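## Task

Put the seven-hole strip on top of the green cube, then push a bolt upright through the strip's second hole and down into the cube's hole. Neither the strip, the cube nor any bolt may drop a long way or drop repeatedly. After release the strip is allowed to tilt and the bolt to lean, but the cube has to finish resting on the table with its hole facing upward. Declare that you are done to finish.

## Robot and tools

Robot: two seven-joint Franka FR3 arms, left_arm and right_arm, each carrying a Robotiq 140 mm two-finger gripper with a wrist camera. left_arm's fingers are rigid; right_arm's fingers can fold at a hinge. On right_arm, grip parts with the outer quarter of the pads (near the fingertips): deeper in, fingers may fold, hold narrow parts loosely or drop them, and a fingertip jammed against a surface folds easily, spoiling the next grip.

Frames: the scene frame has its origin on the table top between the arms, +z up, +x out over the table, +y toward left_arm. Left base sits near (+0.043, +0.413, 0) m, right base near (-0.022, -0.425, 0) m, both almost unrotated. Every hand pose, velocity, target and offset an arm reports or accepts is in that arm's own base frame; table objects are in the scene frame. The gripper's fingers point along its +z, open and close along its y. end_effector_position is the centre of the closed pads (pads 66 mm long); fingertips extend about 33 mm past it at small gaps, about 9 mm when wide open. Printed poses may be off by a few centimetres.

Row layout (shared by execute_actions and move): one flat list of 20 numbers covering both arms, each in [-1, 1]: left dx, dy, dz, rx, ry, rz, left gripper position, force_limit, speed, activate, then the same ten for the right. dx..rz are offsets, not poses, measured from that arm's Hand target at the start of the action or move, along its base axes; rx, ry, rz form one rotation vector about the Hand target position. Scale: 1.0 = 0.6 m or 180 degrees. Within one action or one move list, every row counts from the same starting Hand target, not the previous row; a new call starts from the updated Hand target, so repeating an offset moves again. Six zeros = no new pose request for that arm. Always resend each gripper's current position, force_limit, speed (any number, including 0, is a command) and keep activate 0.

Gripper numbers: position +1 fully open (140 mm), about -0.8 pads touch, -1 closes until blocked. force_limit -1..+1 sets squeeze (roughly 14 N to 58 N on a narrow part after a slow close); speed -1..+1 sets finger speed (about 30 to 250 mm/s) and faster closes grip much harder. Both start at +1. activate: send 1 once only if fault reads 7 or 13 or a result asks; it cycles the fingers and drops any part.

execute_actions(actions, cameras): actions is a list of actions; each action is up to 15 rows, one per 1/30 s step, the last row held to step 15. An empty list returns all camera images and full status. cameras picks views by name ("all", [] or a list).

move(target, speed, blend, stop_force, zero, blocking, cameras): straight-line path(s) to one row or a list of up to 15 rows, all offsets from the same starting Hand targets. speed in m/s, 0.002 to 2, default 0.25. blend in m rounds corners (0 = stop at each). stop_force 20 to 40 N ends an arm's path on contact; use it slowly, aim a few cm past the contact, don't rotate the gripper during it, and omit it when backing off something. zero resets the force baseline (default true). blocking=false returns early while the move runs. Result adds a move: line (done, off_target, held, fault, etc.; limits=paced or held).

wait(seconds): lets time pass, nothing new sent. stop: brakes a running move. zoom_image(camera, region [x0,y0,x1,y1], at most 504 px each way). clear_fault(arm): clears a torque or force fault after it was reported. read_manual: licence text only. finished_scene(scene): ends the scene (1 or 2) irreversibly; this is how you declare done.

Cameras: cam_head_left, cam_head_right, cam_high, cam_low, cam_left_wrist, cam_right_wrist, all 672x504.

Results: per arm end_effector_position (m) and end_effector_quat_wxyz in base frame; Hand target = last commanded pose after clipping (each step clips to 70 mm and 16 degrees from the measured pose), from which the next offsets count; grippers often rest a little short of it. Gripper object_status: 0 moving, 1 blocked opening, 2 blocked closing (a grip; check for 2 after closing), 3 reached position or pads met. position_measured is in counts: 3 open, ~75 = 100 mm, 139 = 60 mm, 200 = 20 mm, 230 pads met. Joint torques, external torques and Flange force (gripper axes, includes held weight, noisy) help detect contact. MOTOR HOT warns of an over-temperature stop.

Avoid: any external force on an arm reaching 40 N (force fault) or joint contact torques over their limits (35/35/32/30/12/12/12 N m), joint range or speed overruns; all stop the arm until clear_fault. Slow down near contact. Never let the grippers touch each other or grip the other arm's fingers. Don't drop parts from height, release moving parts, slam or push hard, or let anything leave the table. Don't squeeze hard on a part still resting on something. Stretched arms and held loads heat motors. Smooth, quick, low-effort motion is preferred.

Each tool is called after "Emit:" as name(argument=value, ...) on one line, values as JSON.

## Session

Emit:
execute_actions(actions=[])

Scene clock: 0.00 s.
left_arm: end_effector_position=(+0.4423, -0.2337, +0.1694) position_measured=3 object_status=3 fault=0 end_effector_quat_wxyz=(+0.434, +0.854, +0.278, -0.068) | right_arm: end_effector_position=(+0.8205, +0.3988, +0.2774) position_measured=3 object_status=3 fault=0 end_effector_quat_wxyz=(-0.002, +0.775, +0.464, +0.429)
Joint positions: left_arm=[-0.169 -0.139 0.078 -2.603 -1.269 2.224 -1.335] | right_arm=[0.198 0.606 0.286 -1.557 -0.146 3.023 -2.155]
Joint velocities: within noise
Joint torques (N m): no reading
External joint torques (N m): no reading
Flange force (N): no reading
Hand target: left_arm +0.4423, -0.2337, +0.1694; +0.434, +0.854, +0.278, -0.068 | right_arm +0.8205, +0.3988, +0.2775; -0.002, +0.775, +0.464, +0.429
Tool commands: left_gripper/position=+1.0 left_gripper/force_limit=+1.0 left_gripper/speed=+1.0 left_gripper/activate=+0.0 right_gripper/position=+1.0 right_gripper/force_limit=+1.0 right_gripper/speed=+1.0 right_gripper/activate=+0.0

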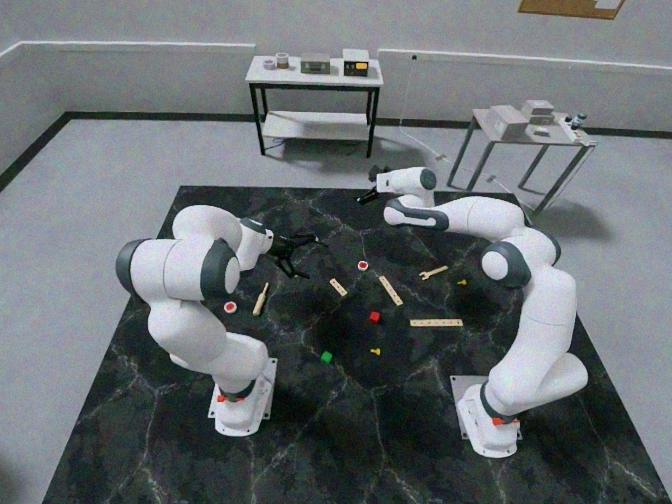

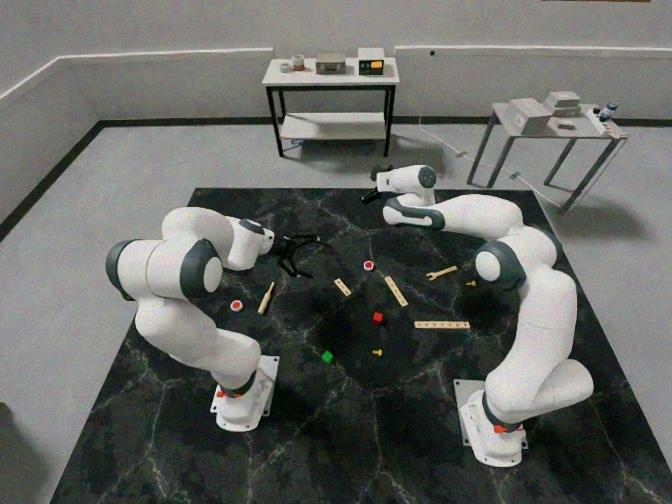

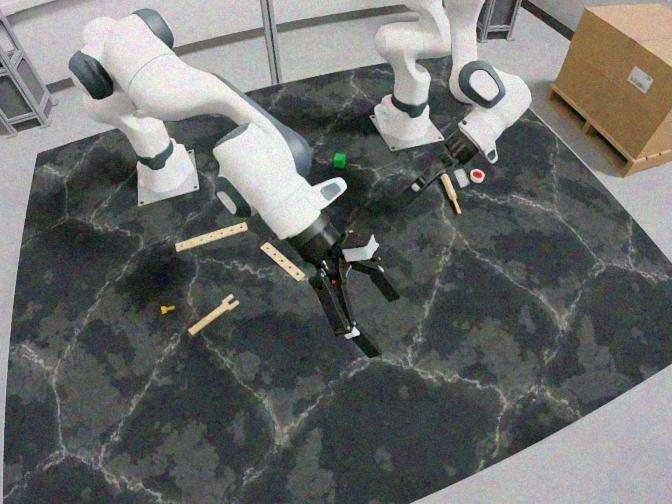

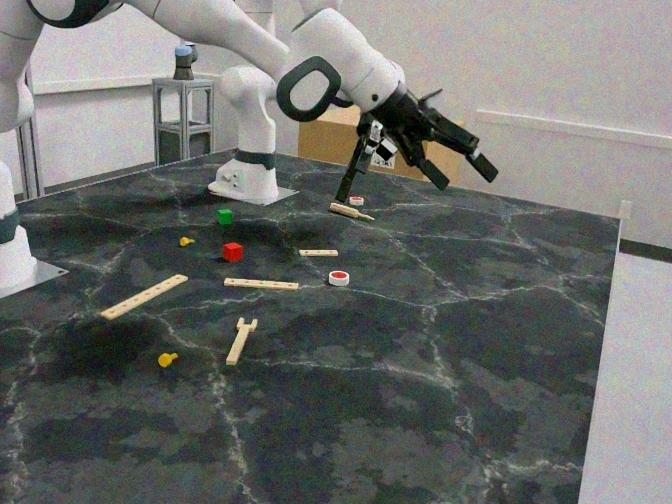

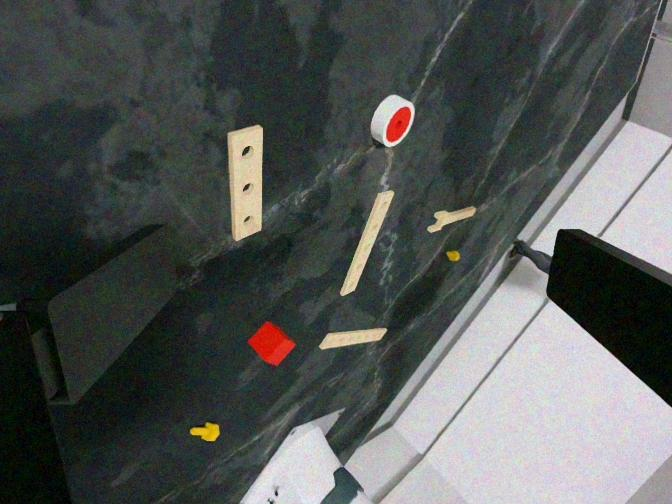

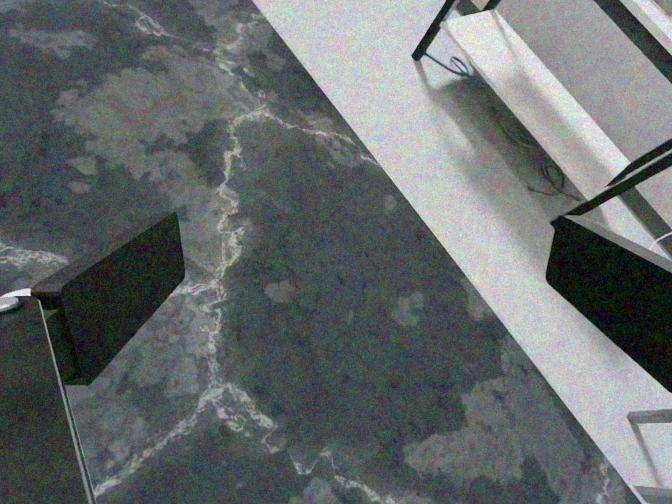

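Emit:
zoom_image(camera="cam_head_left", region=[300, 330, 400, 380])

Emit:
zoom_image(camera="cam_head_right", region=[300, 330, 400, 380])

Emit:
zoom_image(camera="cam_low", region=[160, 190, 260, 270])

Emit:
zoom_image(camera="cam_high", region=[310, 130, 370, 190])

Scaled by 5.040 from the camera's image (finer frame: 960x720).

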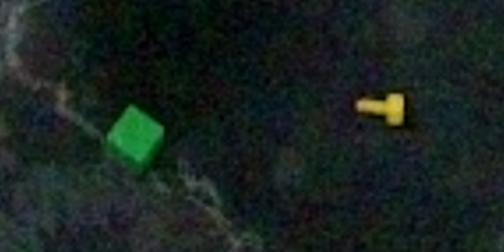

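Scaled by 5.040 from the camera's image (finer frame: 960x720).

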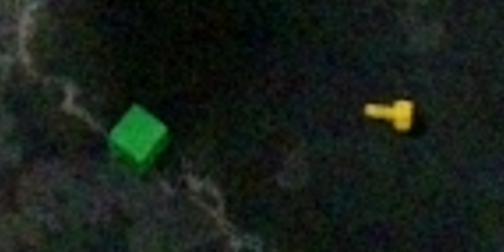

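Scaled by 5.040 from the camera's image (finer frame: 960x720).

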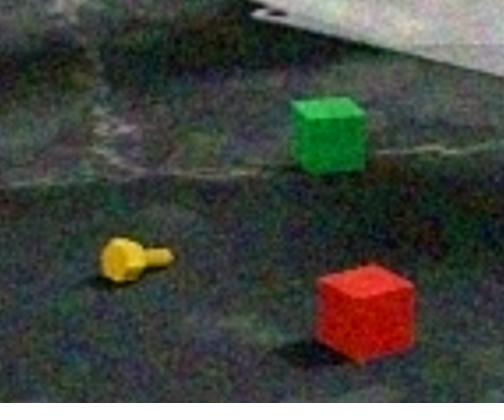

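Scaled by 8.400 from the camera's image (finer frame: 960x720).

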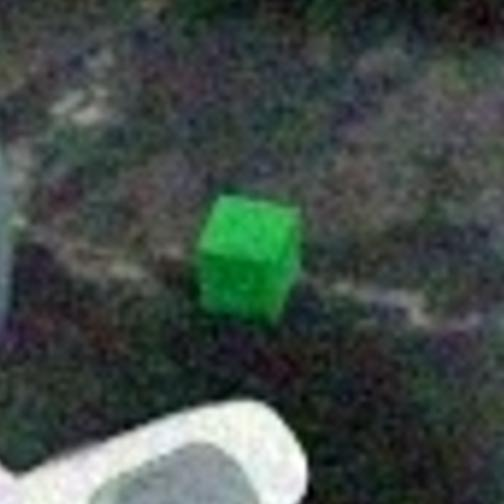

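Emit:
move(target=[-0.4705,-0.11,0.06,0.291,-0.046,-0.186,-0.08,0,0,0,-0.82,-0.55,-0.09,0.266,0.269,-0.771,-0.08,0,0,0], speed=0.6, cameras=["all"])

Scene clock: 38.37 s.
left_arm: end_effector_position=(+0.1603, -0.2999, +0.2046) position_measured=139 object_status=3 fault=0 end_effector_quat_wxyz=(+0.001, +1.000, -0.002, +0.001) | right_arm: end_effector_position=(+0.3284, +0.0682, +0.2226) position_measured=139 object_status=3 fault=0 end_effector_quat_wxyz=(+0.000, +0.711, -0.703, +0.000)
Joint positions: left_arm=[-0.243 -0.887 -0.755 -2.682 -0.594 1.894 -2.135] | right_arm=[-0.421 -0.801 0.557 -2.673 0.416 1.923 -0.174]
Joint velocities: left_arm=[within noise] | right_arm=[0 0.001 0.001 0 0 0 0.007]
Joint torques (N m): left_arm=[0.39 0.2 11.23 22.45 0.67 2.34 -0.06] | right_arm=[0.14 -3.97 -8.27 23.71 1.06 2.49 0.34]
External joint torques (N m): left_arm=[0.44 -0.46 -0.53 1.73 -0.2 -0.26 -0.07] | right_arm=[0.1 -1.23 1.42 0.91 0.37 -0.07 0.34]
Flange force (N): left_arm=[1.0 4.3 -3.2] | right_arm=[-4.1 1.2 -1.2]
Hand target: left_arm +0.1600, -0.2997, +0.2054; +0.000, +1.000, +0.000, +0.001 | right_arm +0.3285, +0.0688, +0.2235; +0.000, +0.707, -0.707, +0.000
Off the commanded pose: left_arm 0.001 m, 0 deg | right_arm 0.001 m, 1 deg.
move: done; limits=paced

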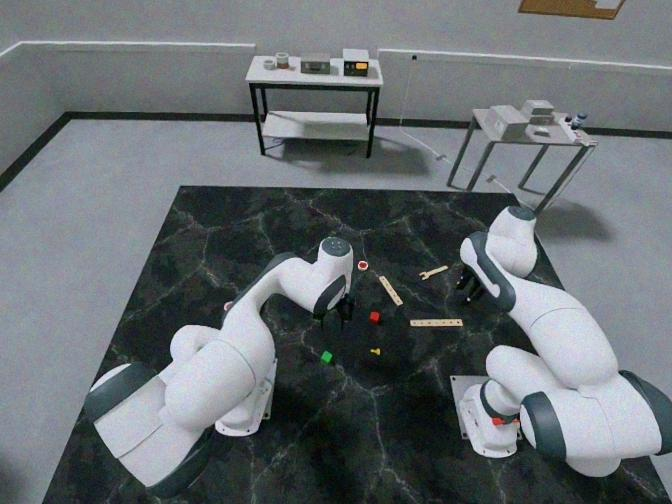

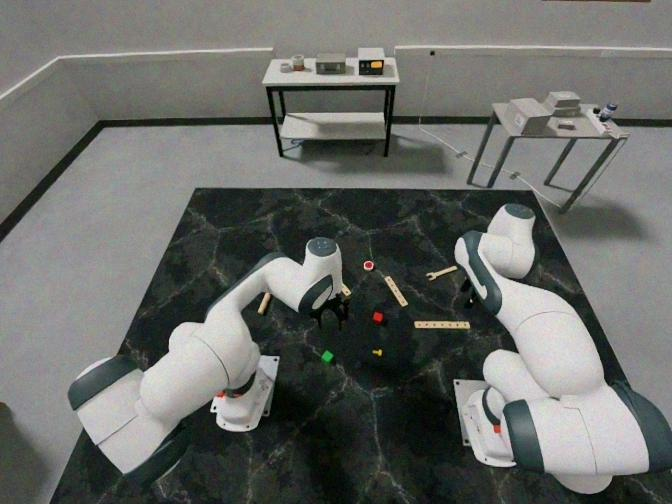

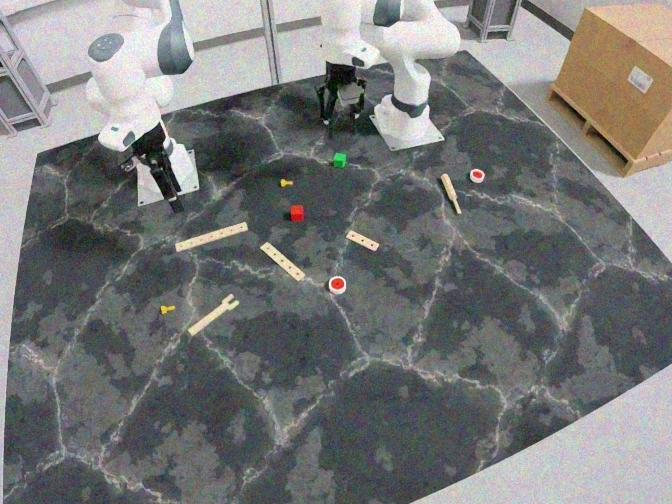

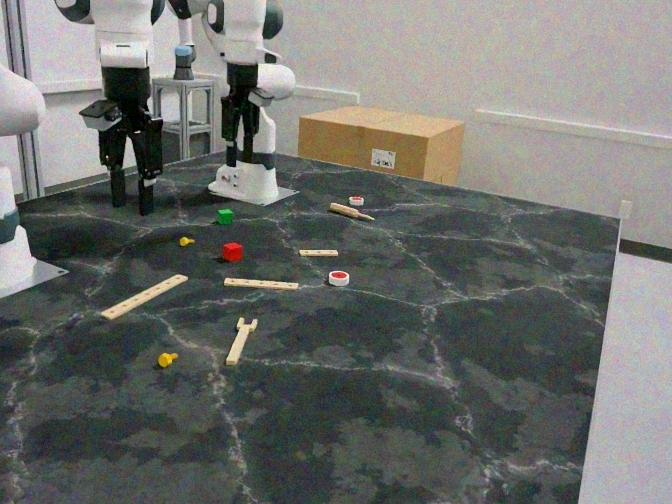

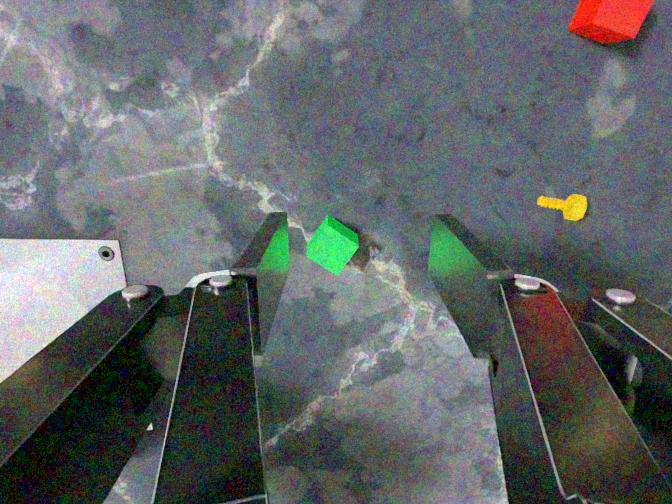

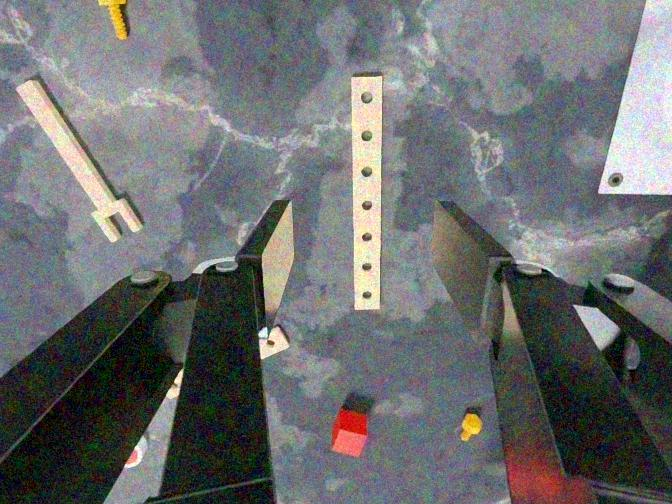

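Emit:
zoom_image(camera="cam_left_wrist", region=[290, 200, 380, 290])

Emit:
zoom_image(camera="cam_left_wrist", region=[520, 170, 610, 240])

Scaled by 5.600 from the camera's image (finer frame: 960x720).

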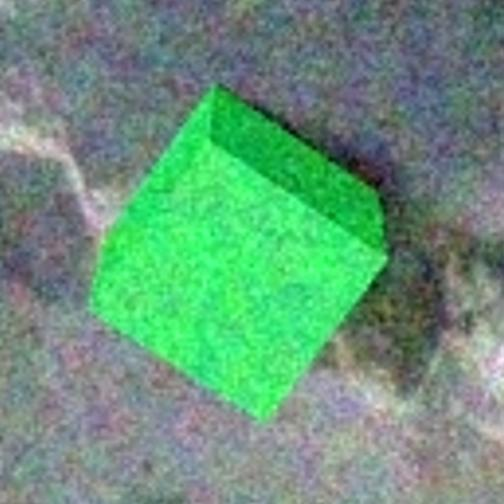

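Scaled by 5.600 from the camera's image (finer frame: 960x720).

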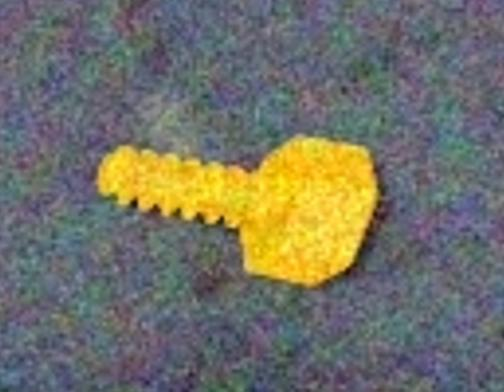

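Emit:
zoom_image(camera="cam_high", region=[325, 145, 355, 175])

Emit:
zoom_image(camera="cam_low", region=[210, 200, 240, 230])

Emit:
zoom_image(camera="cam_head_left", region=[312, 342, 342, 372])

Emit:
zoom_image(camera="cam_head_right", region=[313, 342, 343, 372])

Scaled by 16.800 from the camera's image (finer frame: 960x720).

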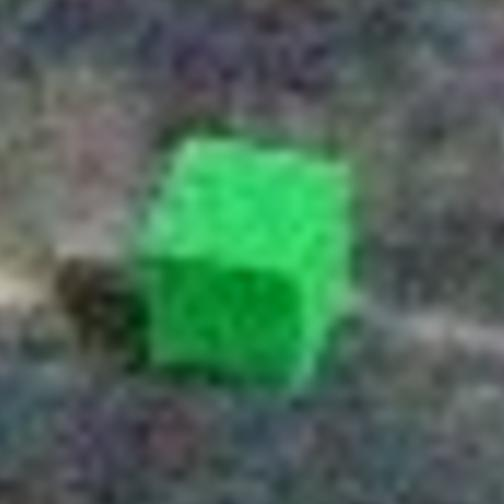

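Scaled by 16.800 from the camera's image (finer frame: 960x720).

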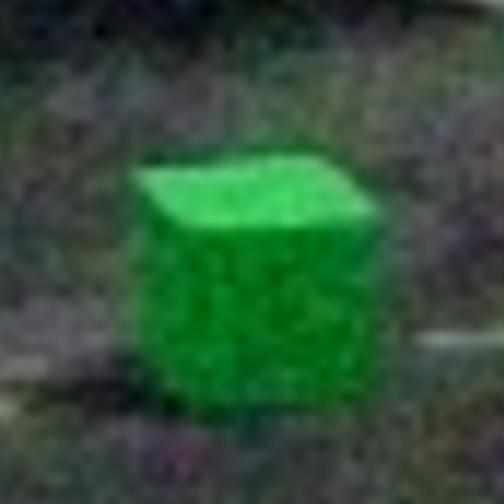

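Scaled by 16.800 from the camera's image (finer frame: 960x720).

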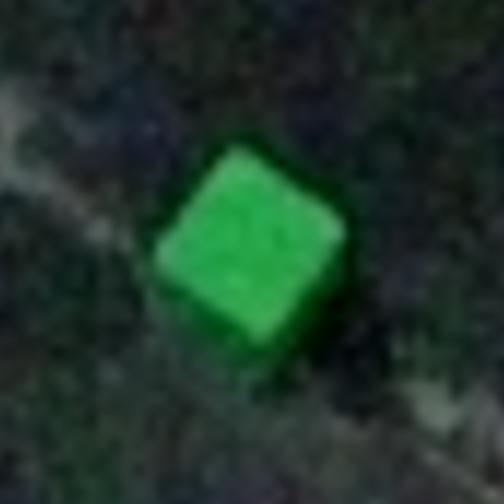

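Scaled by 16.800 from the camera's image (finer frame: 960x720).

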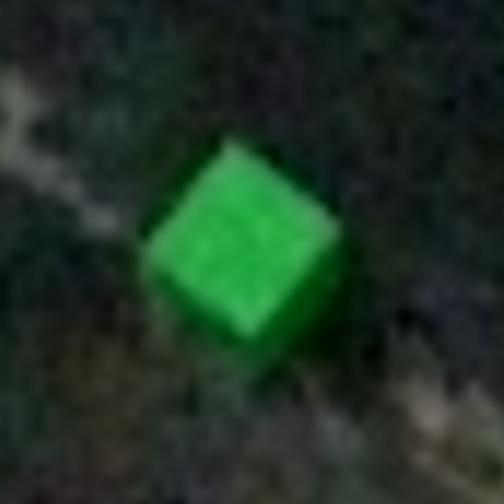

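Emit:
move(target=[-0.17,-0.075,-0.05,0,0,-0.75,-0.08,0,0,0,0,0,0,0,0,0,-0.08,0,0,0], speed=0.6, cameras=["cam_left_wrist"])

Scene clock: 65.80 s.
left_arm: end_effector_position=(+0.0573, -0.3446, +0.1764) position_measured=139 object_status=3 fault=0 end_effector_quat_wxyz=(-0.002, -0.387, +0.922, +0.000) | right_arm: end_effector_position=(+0.3284, +0.0682, +0.2226) position_measured=139 object_status=3 fault=0 end_effector_quat_wxyz=(+0.000, +0.710, -0.704, +0.000)
Joint positions: left_arm=[-1.296 -0.578 -0.107 -2.744 -0.076 2.167 -0.566] | right_arm=[-0.421 -0.801 0.557 -2.673 0.416 1.923 -0.172]
Joint velocities: left_arm=[0.002 0.001 0.001 0.001 0 0 0.007] | right_arm=[within noise]
Joint torques (N m): left_arm=[-0.04 -10.06 0.87 24.29 0.77 2.84 0.31] | right_arm=[0.56 -3.76 -8.62 23.68 0.94 2.51 0.24]
External joint torques (N m): left_arm=[0.01 1.11 0.14 0.8 0.14 0.24 0.31] | right_arm=[0.47 -0.97 1.03 0.83 0.23 -0.05 0.24]
Flange force (N): left_arm=[2.9 -5.9 1.1] | right_arm=[-3.4 1.4 -1.2]
Hand target: left_arm +0.0580, -0.3447, +0.1754; -0.001, -0.382, +0.924, +0.000 | right_arm +0.3285, +0.0688, +0.2235; +0.000, +0.707, -0.707, +0.000
Off the commanded pose: left_arm 0.001 m, 1 deg | right_arm 0.001 m, 0 deg.
move: done; limits=paced

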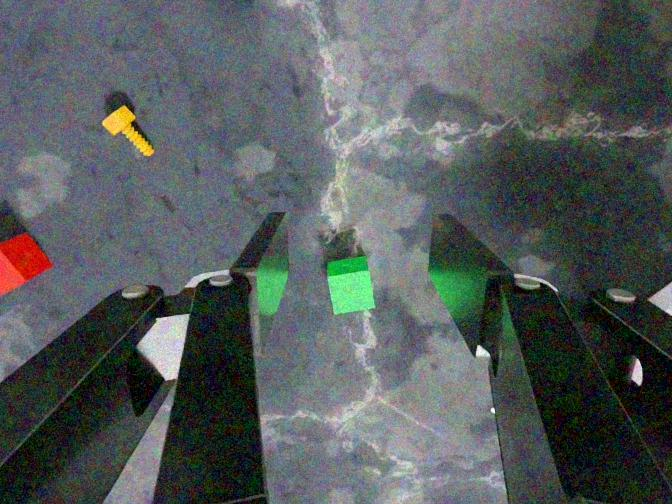

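Emit:
zoom_image(camera="cam_left_wrist", region=[320, 250, 385, 320])

Emit:
zoom_image(camera="cam_left_wrist", region=[90, 80, 170, 170])

Scaled by 7.200 from the camera's image (finer frame: 960x720).

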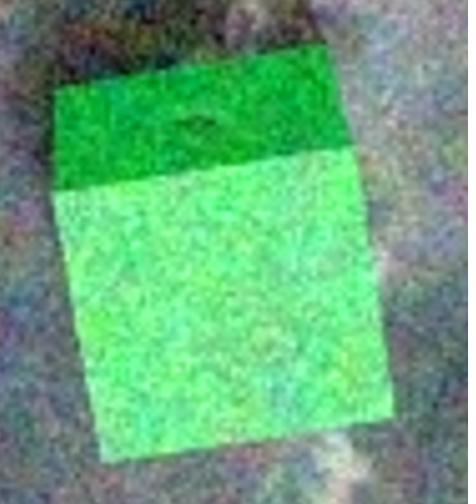

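Scaled by 5.600 from the camera's image (finer frame: 960x720).

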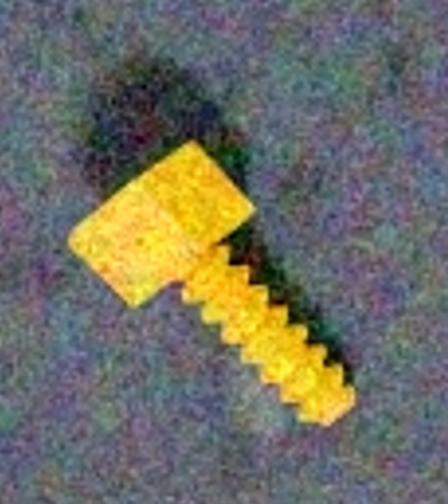

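Emit:
move(target=[0.0167,0.003,-0.135,0.191,-0.163,0.0486,-0.08,0,0,0,-0.0268,0.0353,-0.206,0,0,0,-0.08,0,0,0], speed=0.25, cameras=["cam_left_wrist","cam_right_wrist","cam_low"])

Scene clock: 112.93 s.
left_arm: end_effector_position=(+0.0671, -0.3430, +0.0939) position_measured=139 object_status=3 fault=0 end_effector_quat_wxyz=(+0.338, -0.419, +0.824, +0.175) | right_arm: end_effector_position=(+0.3121, +0.0899, +0.1003) position_measured=139 object_status=3 fault=0 end_effector_quat_wxyz=(+0.000, +0.710, -0.704, +0.000)
Joint positions: left_arm=[-1.228 0.267 -0.467 -2.2 0.444 1.681 -1.322] | right_arm=[-0.402 -0.659 0.785 -2.883 0.607 2.283 -0.168]
Joint velocities: left_arm=[0 0 0.001 -0.001 0 -0.001 -0.006] | right_arm=[within noise]
Joint torques (N m): left_arm=[-0.12 -30.64 -3.16 20.19 0.76 -0.1 -0.07] | right_arm=[0.14 -3.35 -7.58 19.7 0.91 2.88 0.16]
External joint torques (N m): left_arm=[0.03 2.03 0.06 1.47 -0.14 -0.21 -0.05] | right_arm=[0.08 0.23 1.45 0.19 0.35 0.31 0.16]
Flange force (N): left_arm=[9.6 -4.9 -4.6] | right_arm=[-3.5 -3.0 4.7]
Hand target: left_arm +0.0680, -0.3429, +0.0944; +0.341, -0.421, +0.822, +0.174 | right_arm +0.3125, +0.0900, +0.0999; +0.000, +0.707, -0.707, +0.000
Off the commanded pose: left_arm 0.001 m, 0 deg | right_arm 0.001 m, 0 deg.
move: done
Images, in order (width x height): cam_low 672x504, cam_left_wrist 672x504, cam_right_wrist 672x504.

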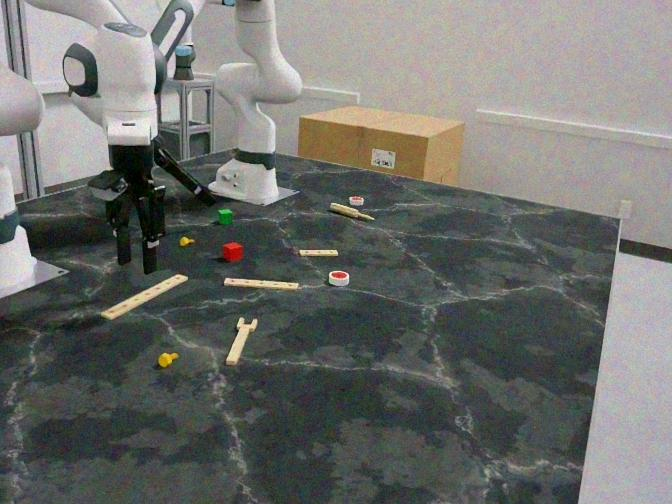

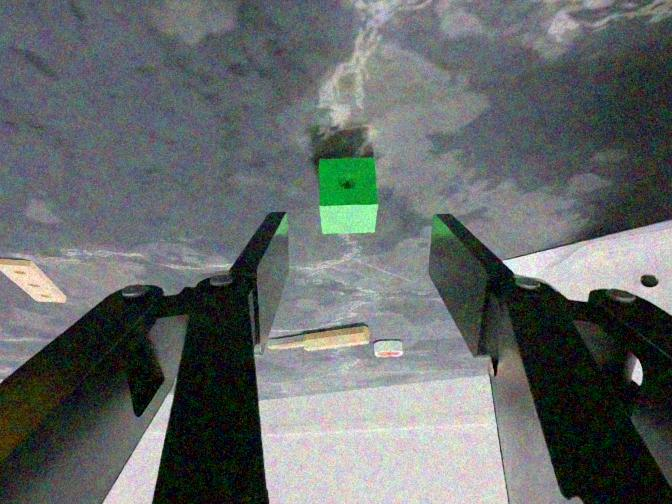

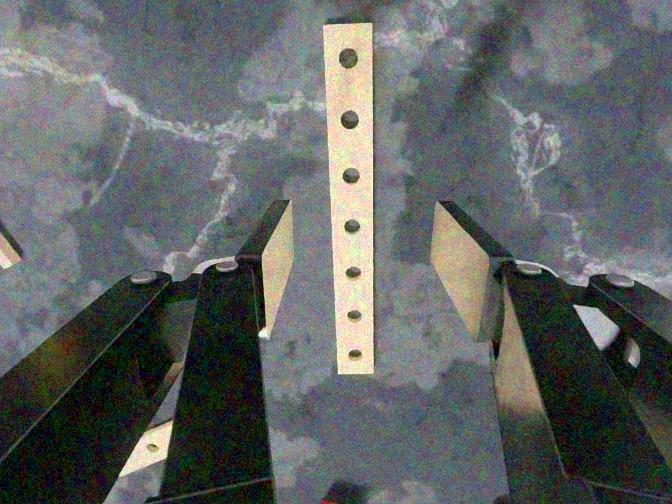

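Emit:
move(target=[[0.0497,0.0615,-0.081,0,0,0,-0.08,0,0,0,0.0038,0,-0.106,0,0,0,-0.08,0,0,0],[0.0497,0.0615,-0.081,0,0,0,-1,-0.6,-1,0,0.0038,0,-0.106,0,0,0,-1,-0.3,-1,0]], speed=0.07, cameras=["cam_left_wrist","cam_right_wrist"])

Scene clock: 129.67 s.
left_arm: end_effector_position=(+0.0974, -0.3055, +0.0469) position_measured=185 object_status=2 fault=0 end_effector_quat_wxyz=(+0.341, -0.421, +0.822, +0.176) | right_arm: end_effector_position=(+0.3145, +0.0898, +0.0365) position_measured=195 object_status=0 fault=0 end_effector_quat_wxyz=(+0.000, +0.709, -0.705, +0.000)
Joint positions: left_arm=[-1.199 0.277 -0.419 -2.342 0.507 1.83 -1.349] | right_arm=[-0.5 -0.414 0.941 -2.918 0.643 2.569 -0.168]
Joint torques (N m): left_arm=[0.45 -28.36 -2.86 16.8 0.7 0.92 -0.1] | right_arm=[0.18 -5.69 -5.16 16.73 0.47 2.74 0.03]
External joint torques (N m): left_arm=[0.56 3.24 -0.02 0.1 0 0.84 -0.08] | right_arm=[0.13 0.35 1.41 0.13 0.06 0.17 0.03]
Flange force (N): left_arm=[10.5 -3.9 3.2] | right_arm=[-3.1 -3.3 5.8]
Hand target: left_arm +0.0978, -0.3060, +0.0458; +0.341, -0.421, +0.822, +0.174 | right_arm +0.3147, +0.0900, +0.0363; +0.000, +0.707, -0.707, +0.000
Off the commanded pose: left_arm 0.001 m, 0 deg | right_arm 0.000 m, 0 deg.
move: done

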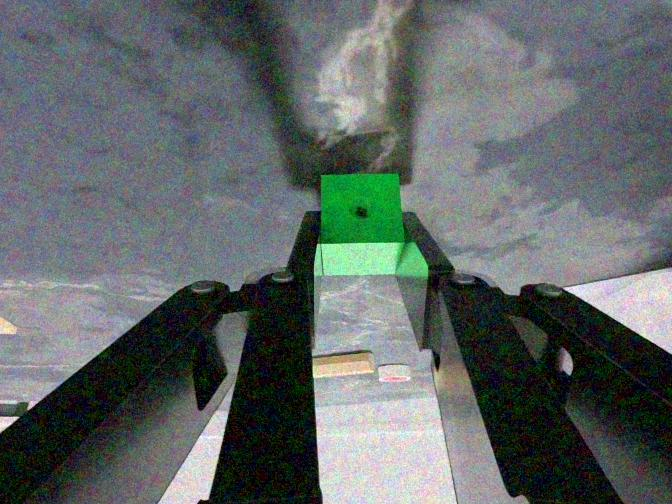

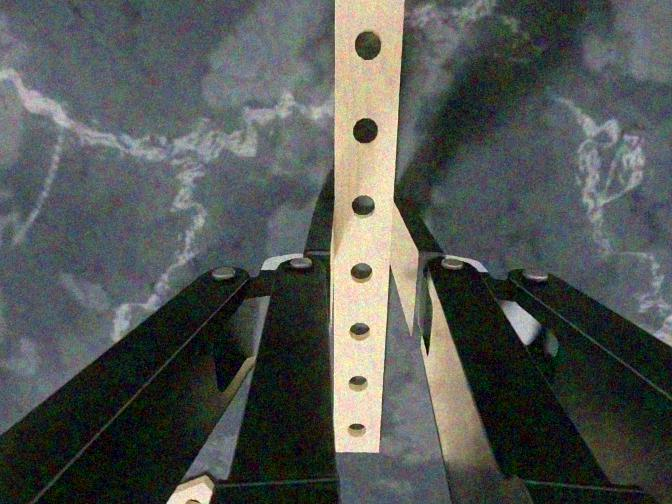

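Emit:
move(target=[[0,0,0.167,0,0,0,-1,-0.6,-1,0,0,0,0.167,0,0,0,-1,-0.3,-1,0],[0.1743,-0.0618,0.167,-0.405,0.293,0,-1,-0.6,-1,0,0,0,0.167,0,0,0,-1,-0.3,-1,0],[0.1743,-0.0618,0.04,-0.405,0.293,0,-1,-0.6,-1,0,0,0,0.167,0,0,0,-1,-0.3,-1,0]], speed=[0.1,0.3,0.12], cameras=["cam_left_wrist","cam_right_wrist","cam_low","cam_head_left"])

Scene clock: 150.73 s.
left_arm: end_effector_position=(+0.2005, -0.3420, +0.0693) position_measured=185 object_status=2 fault=0 end_effector_quat_wxyz=(-0.343, -0.425, +0.821, -0.170) | right_arm: end_effector_position=(+0.3145, +0.0901, +0.1357) position_measured=195 object_status=2 fault=0 end_effector_quat_wxyz=(-0.001, +0.709, -0.705, -0.001)
Joint positions: left_arm=[-1.995 -0.745 1.613 -2.815 -0.049 2.666 0.221] | right_arm=[-0.398 -0.742 0.724 -2.836 0.569 2.154 -0.164]
Joint velocities: left_arm=[0 0 0.001 0 0.001 0.001 0.006] | right_arm=[within noise]
Joint torques (N m): left_arm=[-0.03 9.35 -14.54 11.84 0.99 1.7 0.28] | right_arm=[0.41 -3.78 -8.37 21.38 0.63 2.49 0.17]
External joint torques (N m): left_arm=[-0.03 -0.93 0.5 1.88 0.11 0.36 0.26] | right_arm=[0.37 -1.25 1.45 0.72 0.01 -0.07 0.17]
Flange force (N): left_arm=[-3.4 -6.8 2.8] | right_arm=[-3.6 2.3 -1.6]
Hand target: left_arm +0.2024, -0.3431, +0.0698; -0.340, -0.421, +0.823, -0.173 | right_arm +0.3147, +0.0900, +0.1365; +0.000, +0.707, -0.707, +0.000
Off the commanded pose: left_arm 0.002 m, 1 deg | right_arm 0.001 m, 0 deg.
move: done
Images, in order (width x height): cam_head_left 672x504, cam_low 672x504, cam_left_wrist 672x504, cam_right_wrist 672x504.

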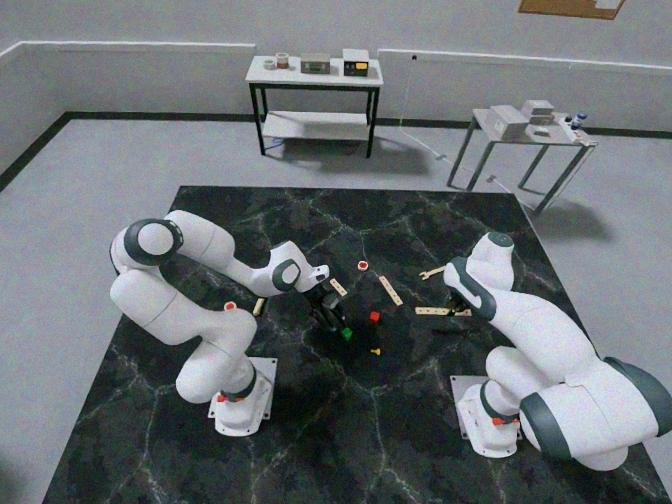

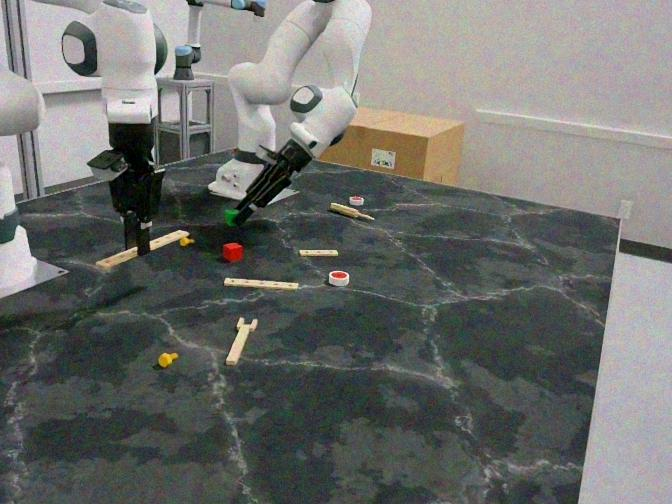

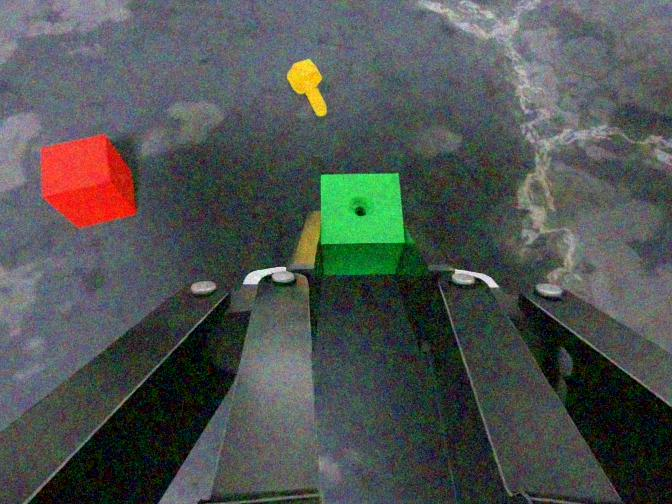

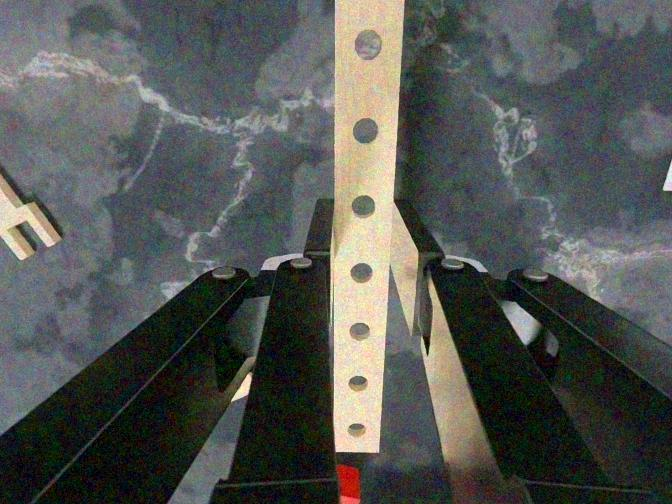

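Emit:
move(target=[[0,0,-0.038,0,0,0,-1,-0.6,-1,0,0,0,0,0,0,0,-1,-0.3,-1,0],[0,0,-0.038,0,0,0,-0.08,-0.6,-1,0,0,0,0,0,0,0,-1,-0.3,-1,0],[0.097,0.133,0.127,0,0,0,-0.08,-0.6,-1,0,0,0,0,0,0,0,-1,-0.3,-1,0]], speed=[0.04,0.1,0.12], cameras=["cam_left_wrist","cam_low"])

Emit:
zoom_image(camera="cam_left_wrist", region=[280, 60, 400, 180])

Scene clock: 159.27 s.
left_arm: end_effector_position=(+0.2611, -0.2638, +0.1454) position_measured=139 object_status=3 fault=0 end_effector_quat_wxyz=(-0.339, -0.419, +0.824, -0.175) | right_arm: end_effector_position=(+0.3145, +0.0901, +0.1357) position_measured=195 object_status=2 fault=0 end_effector_quat_wxyz=(-0.001, +0.709, -0.705, -0.001)
Joint positions: left_arm=[-1.559 -0.779 1.349 -2.699 0 2.255 0.243] | right_arm=[-0.398 -0.742 0.724 -2.836 0.569 2.154 -0.164]
Joint velocities: left_arm=[0 0 0 0.001 0.001 -0.003 0] | right_arm=[within noise]
Joint torques (N m): left_arm=[0.81 6.83 -16.47 15.57 -0.05 1.07 -0.03] | right_arm=[0.4 -3.79 -8.39 21.35 0.63 2.49 0.21]
External joint torques (N m): left_arm=[0.76 -0.12 -0.3 1.36 -0.13 -0.29 -0.05] | right_arm=[0.36 -1.22 1.45 0.71 0.01 -0.07 0.21]
Flange force (N): left_arm=[1.1 0.6 -5.2] | right_arm=[-3.6 2.2 -1.6]
Hand target: left_arm +0.2606, -0.2633, +0.1460; -0.340, -0.421, +0.823, -0.173 | right_arm +0.3147, +0.0900, +0.1365; +0.000, +0.707, -0.707, +0.000
Off the commanded pose: left_arm 0.001 m, 0 deg | right_arm 0.001 m, 0 deg.
move: done
Images, in order (width x height): cam_low 672x504, cam_left_wrist 672x504.

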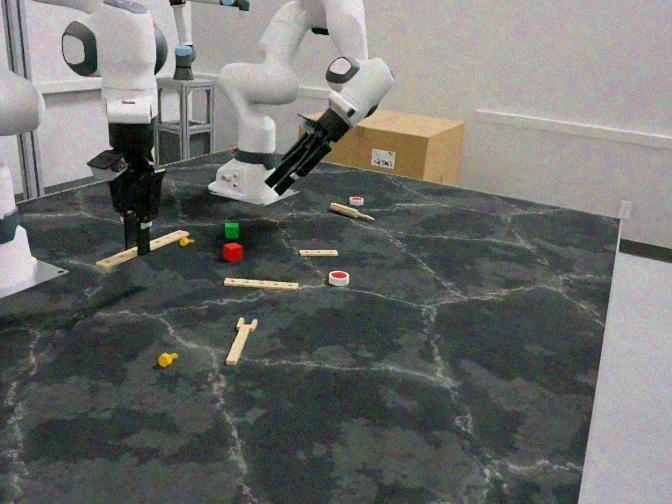

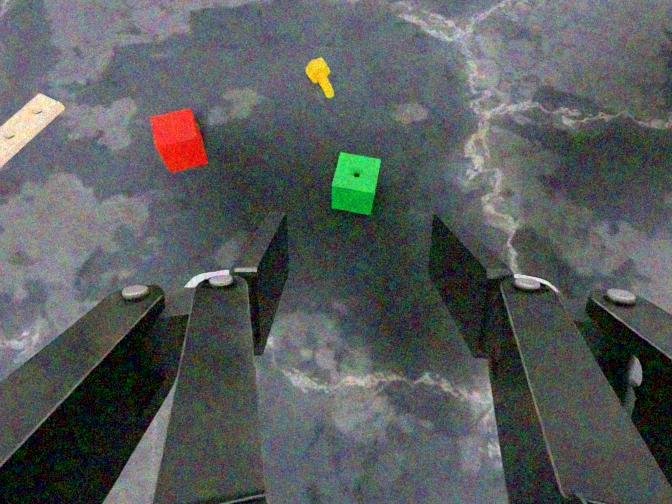

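Scaled by 4.200 from the camera's image (finer frame: 960x720).

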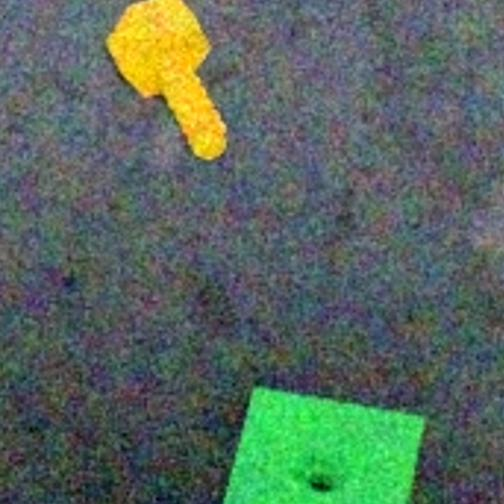

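Emit:
move(target=[[0,0,0,0,0,0,-0.2,-0.6,-1,0,0.309,-0.233,0.19,0,0,0,-1,-0.3,-1,0],[-0.1,-0.311,0.157,0.464,-0.195,0.114,-0.2,-0.6,-1,0,0.309,-0.233,0.19,0,0,0,-1,-0.3,-1,0],[-0.2233,-0.5067,-0.0573,0.464,-0.195,0.114,-0.2,-0.6,-1,0,0.309,-0.233,0.19,0,0,0,-1,-0.3,-1,0]], speed=[0.3,0.6,0.25], cameras=["cam_left_wrist","cam_head_left"])

Emit:
zoom_image(camera="cam_left_wrist", region=[280, 120, 440, 280])

Scene clock: 194.23 s.
left_arm: end_effector_position=(+0.1567, -0.5256, +0.1574) position_measured=154 object_status=3 fault=0 end_effector_quat_wxyz=(+0.288, -0.586, +0.719, +0.238) | right_arm: end_effector_position=(+0.5005, -0.0490, +0.2507) position_measured=195 object_status=2 fault=0 end_effector_quat_wxyz=(-0.002, +0.710, -0.705, +0.000)
Joint positions: left_arm=[-1.552 0.867 0.213 -1.013 0.132 1.158 -1.14] | right_arm=[-0.806 -0.204 0.668 -2.168 0.142 2.005 -0.215]
Joint torques (N m): left_arm=[0.2 -50.81 5.3 23.45 1.5 0.29 0.27] | right_arm=[0.11 -18.21 -2.82 25.24 0.39 2.52 0.23]
External joint torques (N m): left_arm=[0.56 2.3 0.34 1.28 -0.2 0.03 0.29] | right_arm=[0.15 0.14 1.31 0.87 -0.3 -0.07 0.23]
Flange force (N): left_arm=[0.0 0.0 0.0] | right_arm=[-1.2 -6.0 -1.0]
Hand target: left_arm +0.1580, -0.5254, +0.1582; +0.288, -0.585, +0.720, +0.238 (not the last commanded pose) | right_arm +0.5001, -0.0498, +0.2505; +0.000, +0.707, -0.707, +0.000
Off the commanded pose: left_arm 0.069 m, 2 deg | right_arm 0.001 m, 0 deg.
move: held (left_arm; a check stopped the path); path passed 2 of 3 targets; limits=paced,held
pose unreachable (left arm): on one or more control steps of this call, first in action 0 (counted from 0), this arm could not follow its commanded pose, so it was not sent that pose on those steps. It may still have moved: this result reports where it is.
cause: moving toward the commanded pose would bring a part of the arm too close to another arm (a part of this arm just beyond joint 6 (wrist pitch) and a part of the right arm just beyond its joint 2 (shoulder), along the way the arms are being sent, or toward where that arm still pushes).
Images, in order (width x height): cam_head_left 672x504, cam_left_wrist 672x504.

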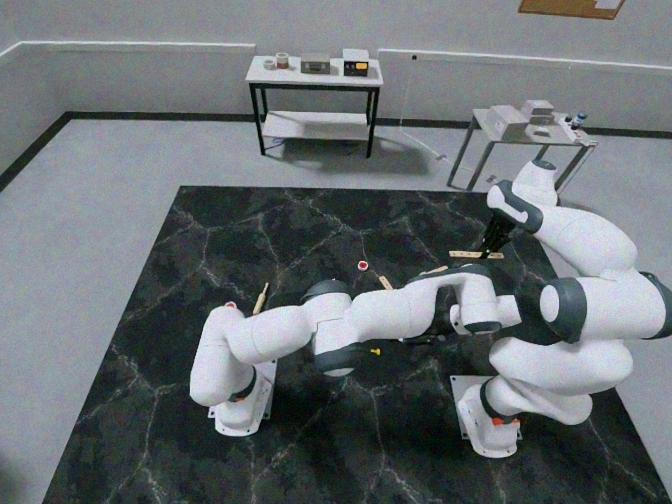

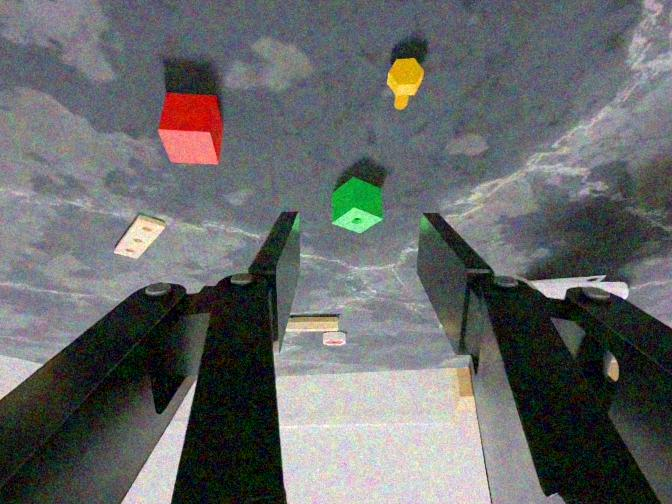

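Scaled by 3.150 from the camera's image (finer frame: 960x720).

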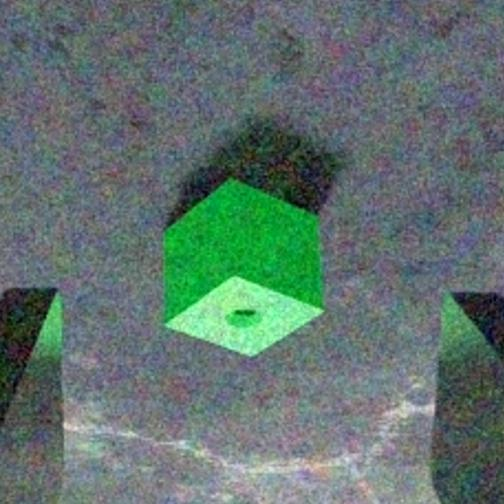

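Emit:
move(target=[-0.0467,-0.0277,-0.076,-0.049,0.0073,0.0116,-0.2,-0.6,-1,0,0,0,0,0,0,0,-1,-0.3,-1,0], speed=0.2, cameras=["cam_left_wrist"])

Emit:
zoom_image(camera="cam_left_wrist", region=[300, 100, 420, 220])

Scene clock: 229.13 s.
left_arm: end_effector_position=(+0.1317, -0.5403, +0.1121) position_measured=154 object_status=3 fault=0 end_effector_quat_wxyz=(+0.232, -0.613, +0.729, +0.196) | right_arm: end_effector_position=(+0.5005, -0.0490, +0.2507) position_measured=195 object_status=2 fault=0 end_effector_quat_wxyz=(-0.002, +0.710, -0.705, +0.000)
Joint positions: left_arm=[-1.572 0.746 0.197 -1.28 0.07 1.432 -1.224] | right_arm=[-0.806 -0.204 0.668 -2.168 0.142 2.005 -0.215]
Joint velocities: left_arm=[0.001 0 -0.001 -0.001 -0.001 0.003 -0.007] | right_arm=[within noise]
Joint torques (N m): left_arm=[-0.01 -49.6 4.54 23.24 0.9 1.01 -0.13] | right_arm=[0.08 -18.2 -2.86 25.26 0.38 2.52 0.21]
External joint torques (N m): left_arm=[0.15 1.3 -0.03 0.93 -0.38 0.28 -0.12] | right_arm=[0.11 0.03 1.24 1 -0.31 -0.06 0.21]
Flange force (N): left_arm=[9.4 -3.2 -5.4] | right_arm=[-1.1 -5.9 -1.3]
Hand target: left_arm +0.1300, -0.5420, +0.1126; +0.229, -0.616, +0.729, +0.194 | right_arm +0.5001, -0.0498, +0.2505; +0.000, +0.707, -0.707, +0.000
Off the commanded pose: left_arm 0.002 m, 1 deg | right_arm 0.001 m, 0 deg.
move: done

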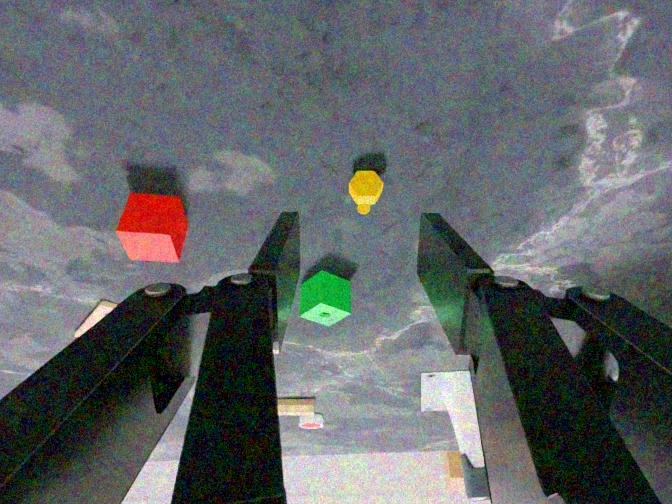

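Scaled by 4.200 from the camera's image (finer frame: 960x720).

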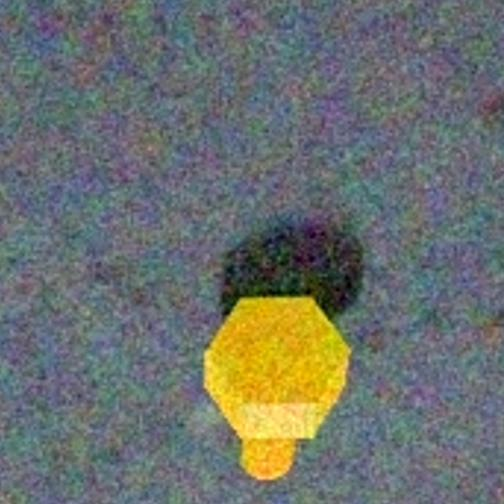

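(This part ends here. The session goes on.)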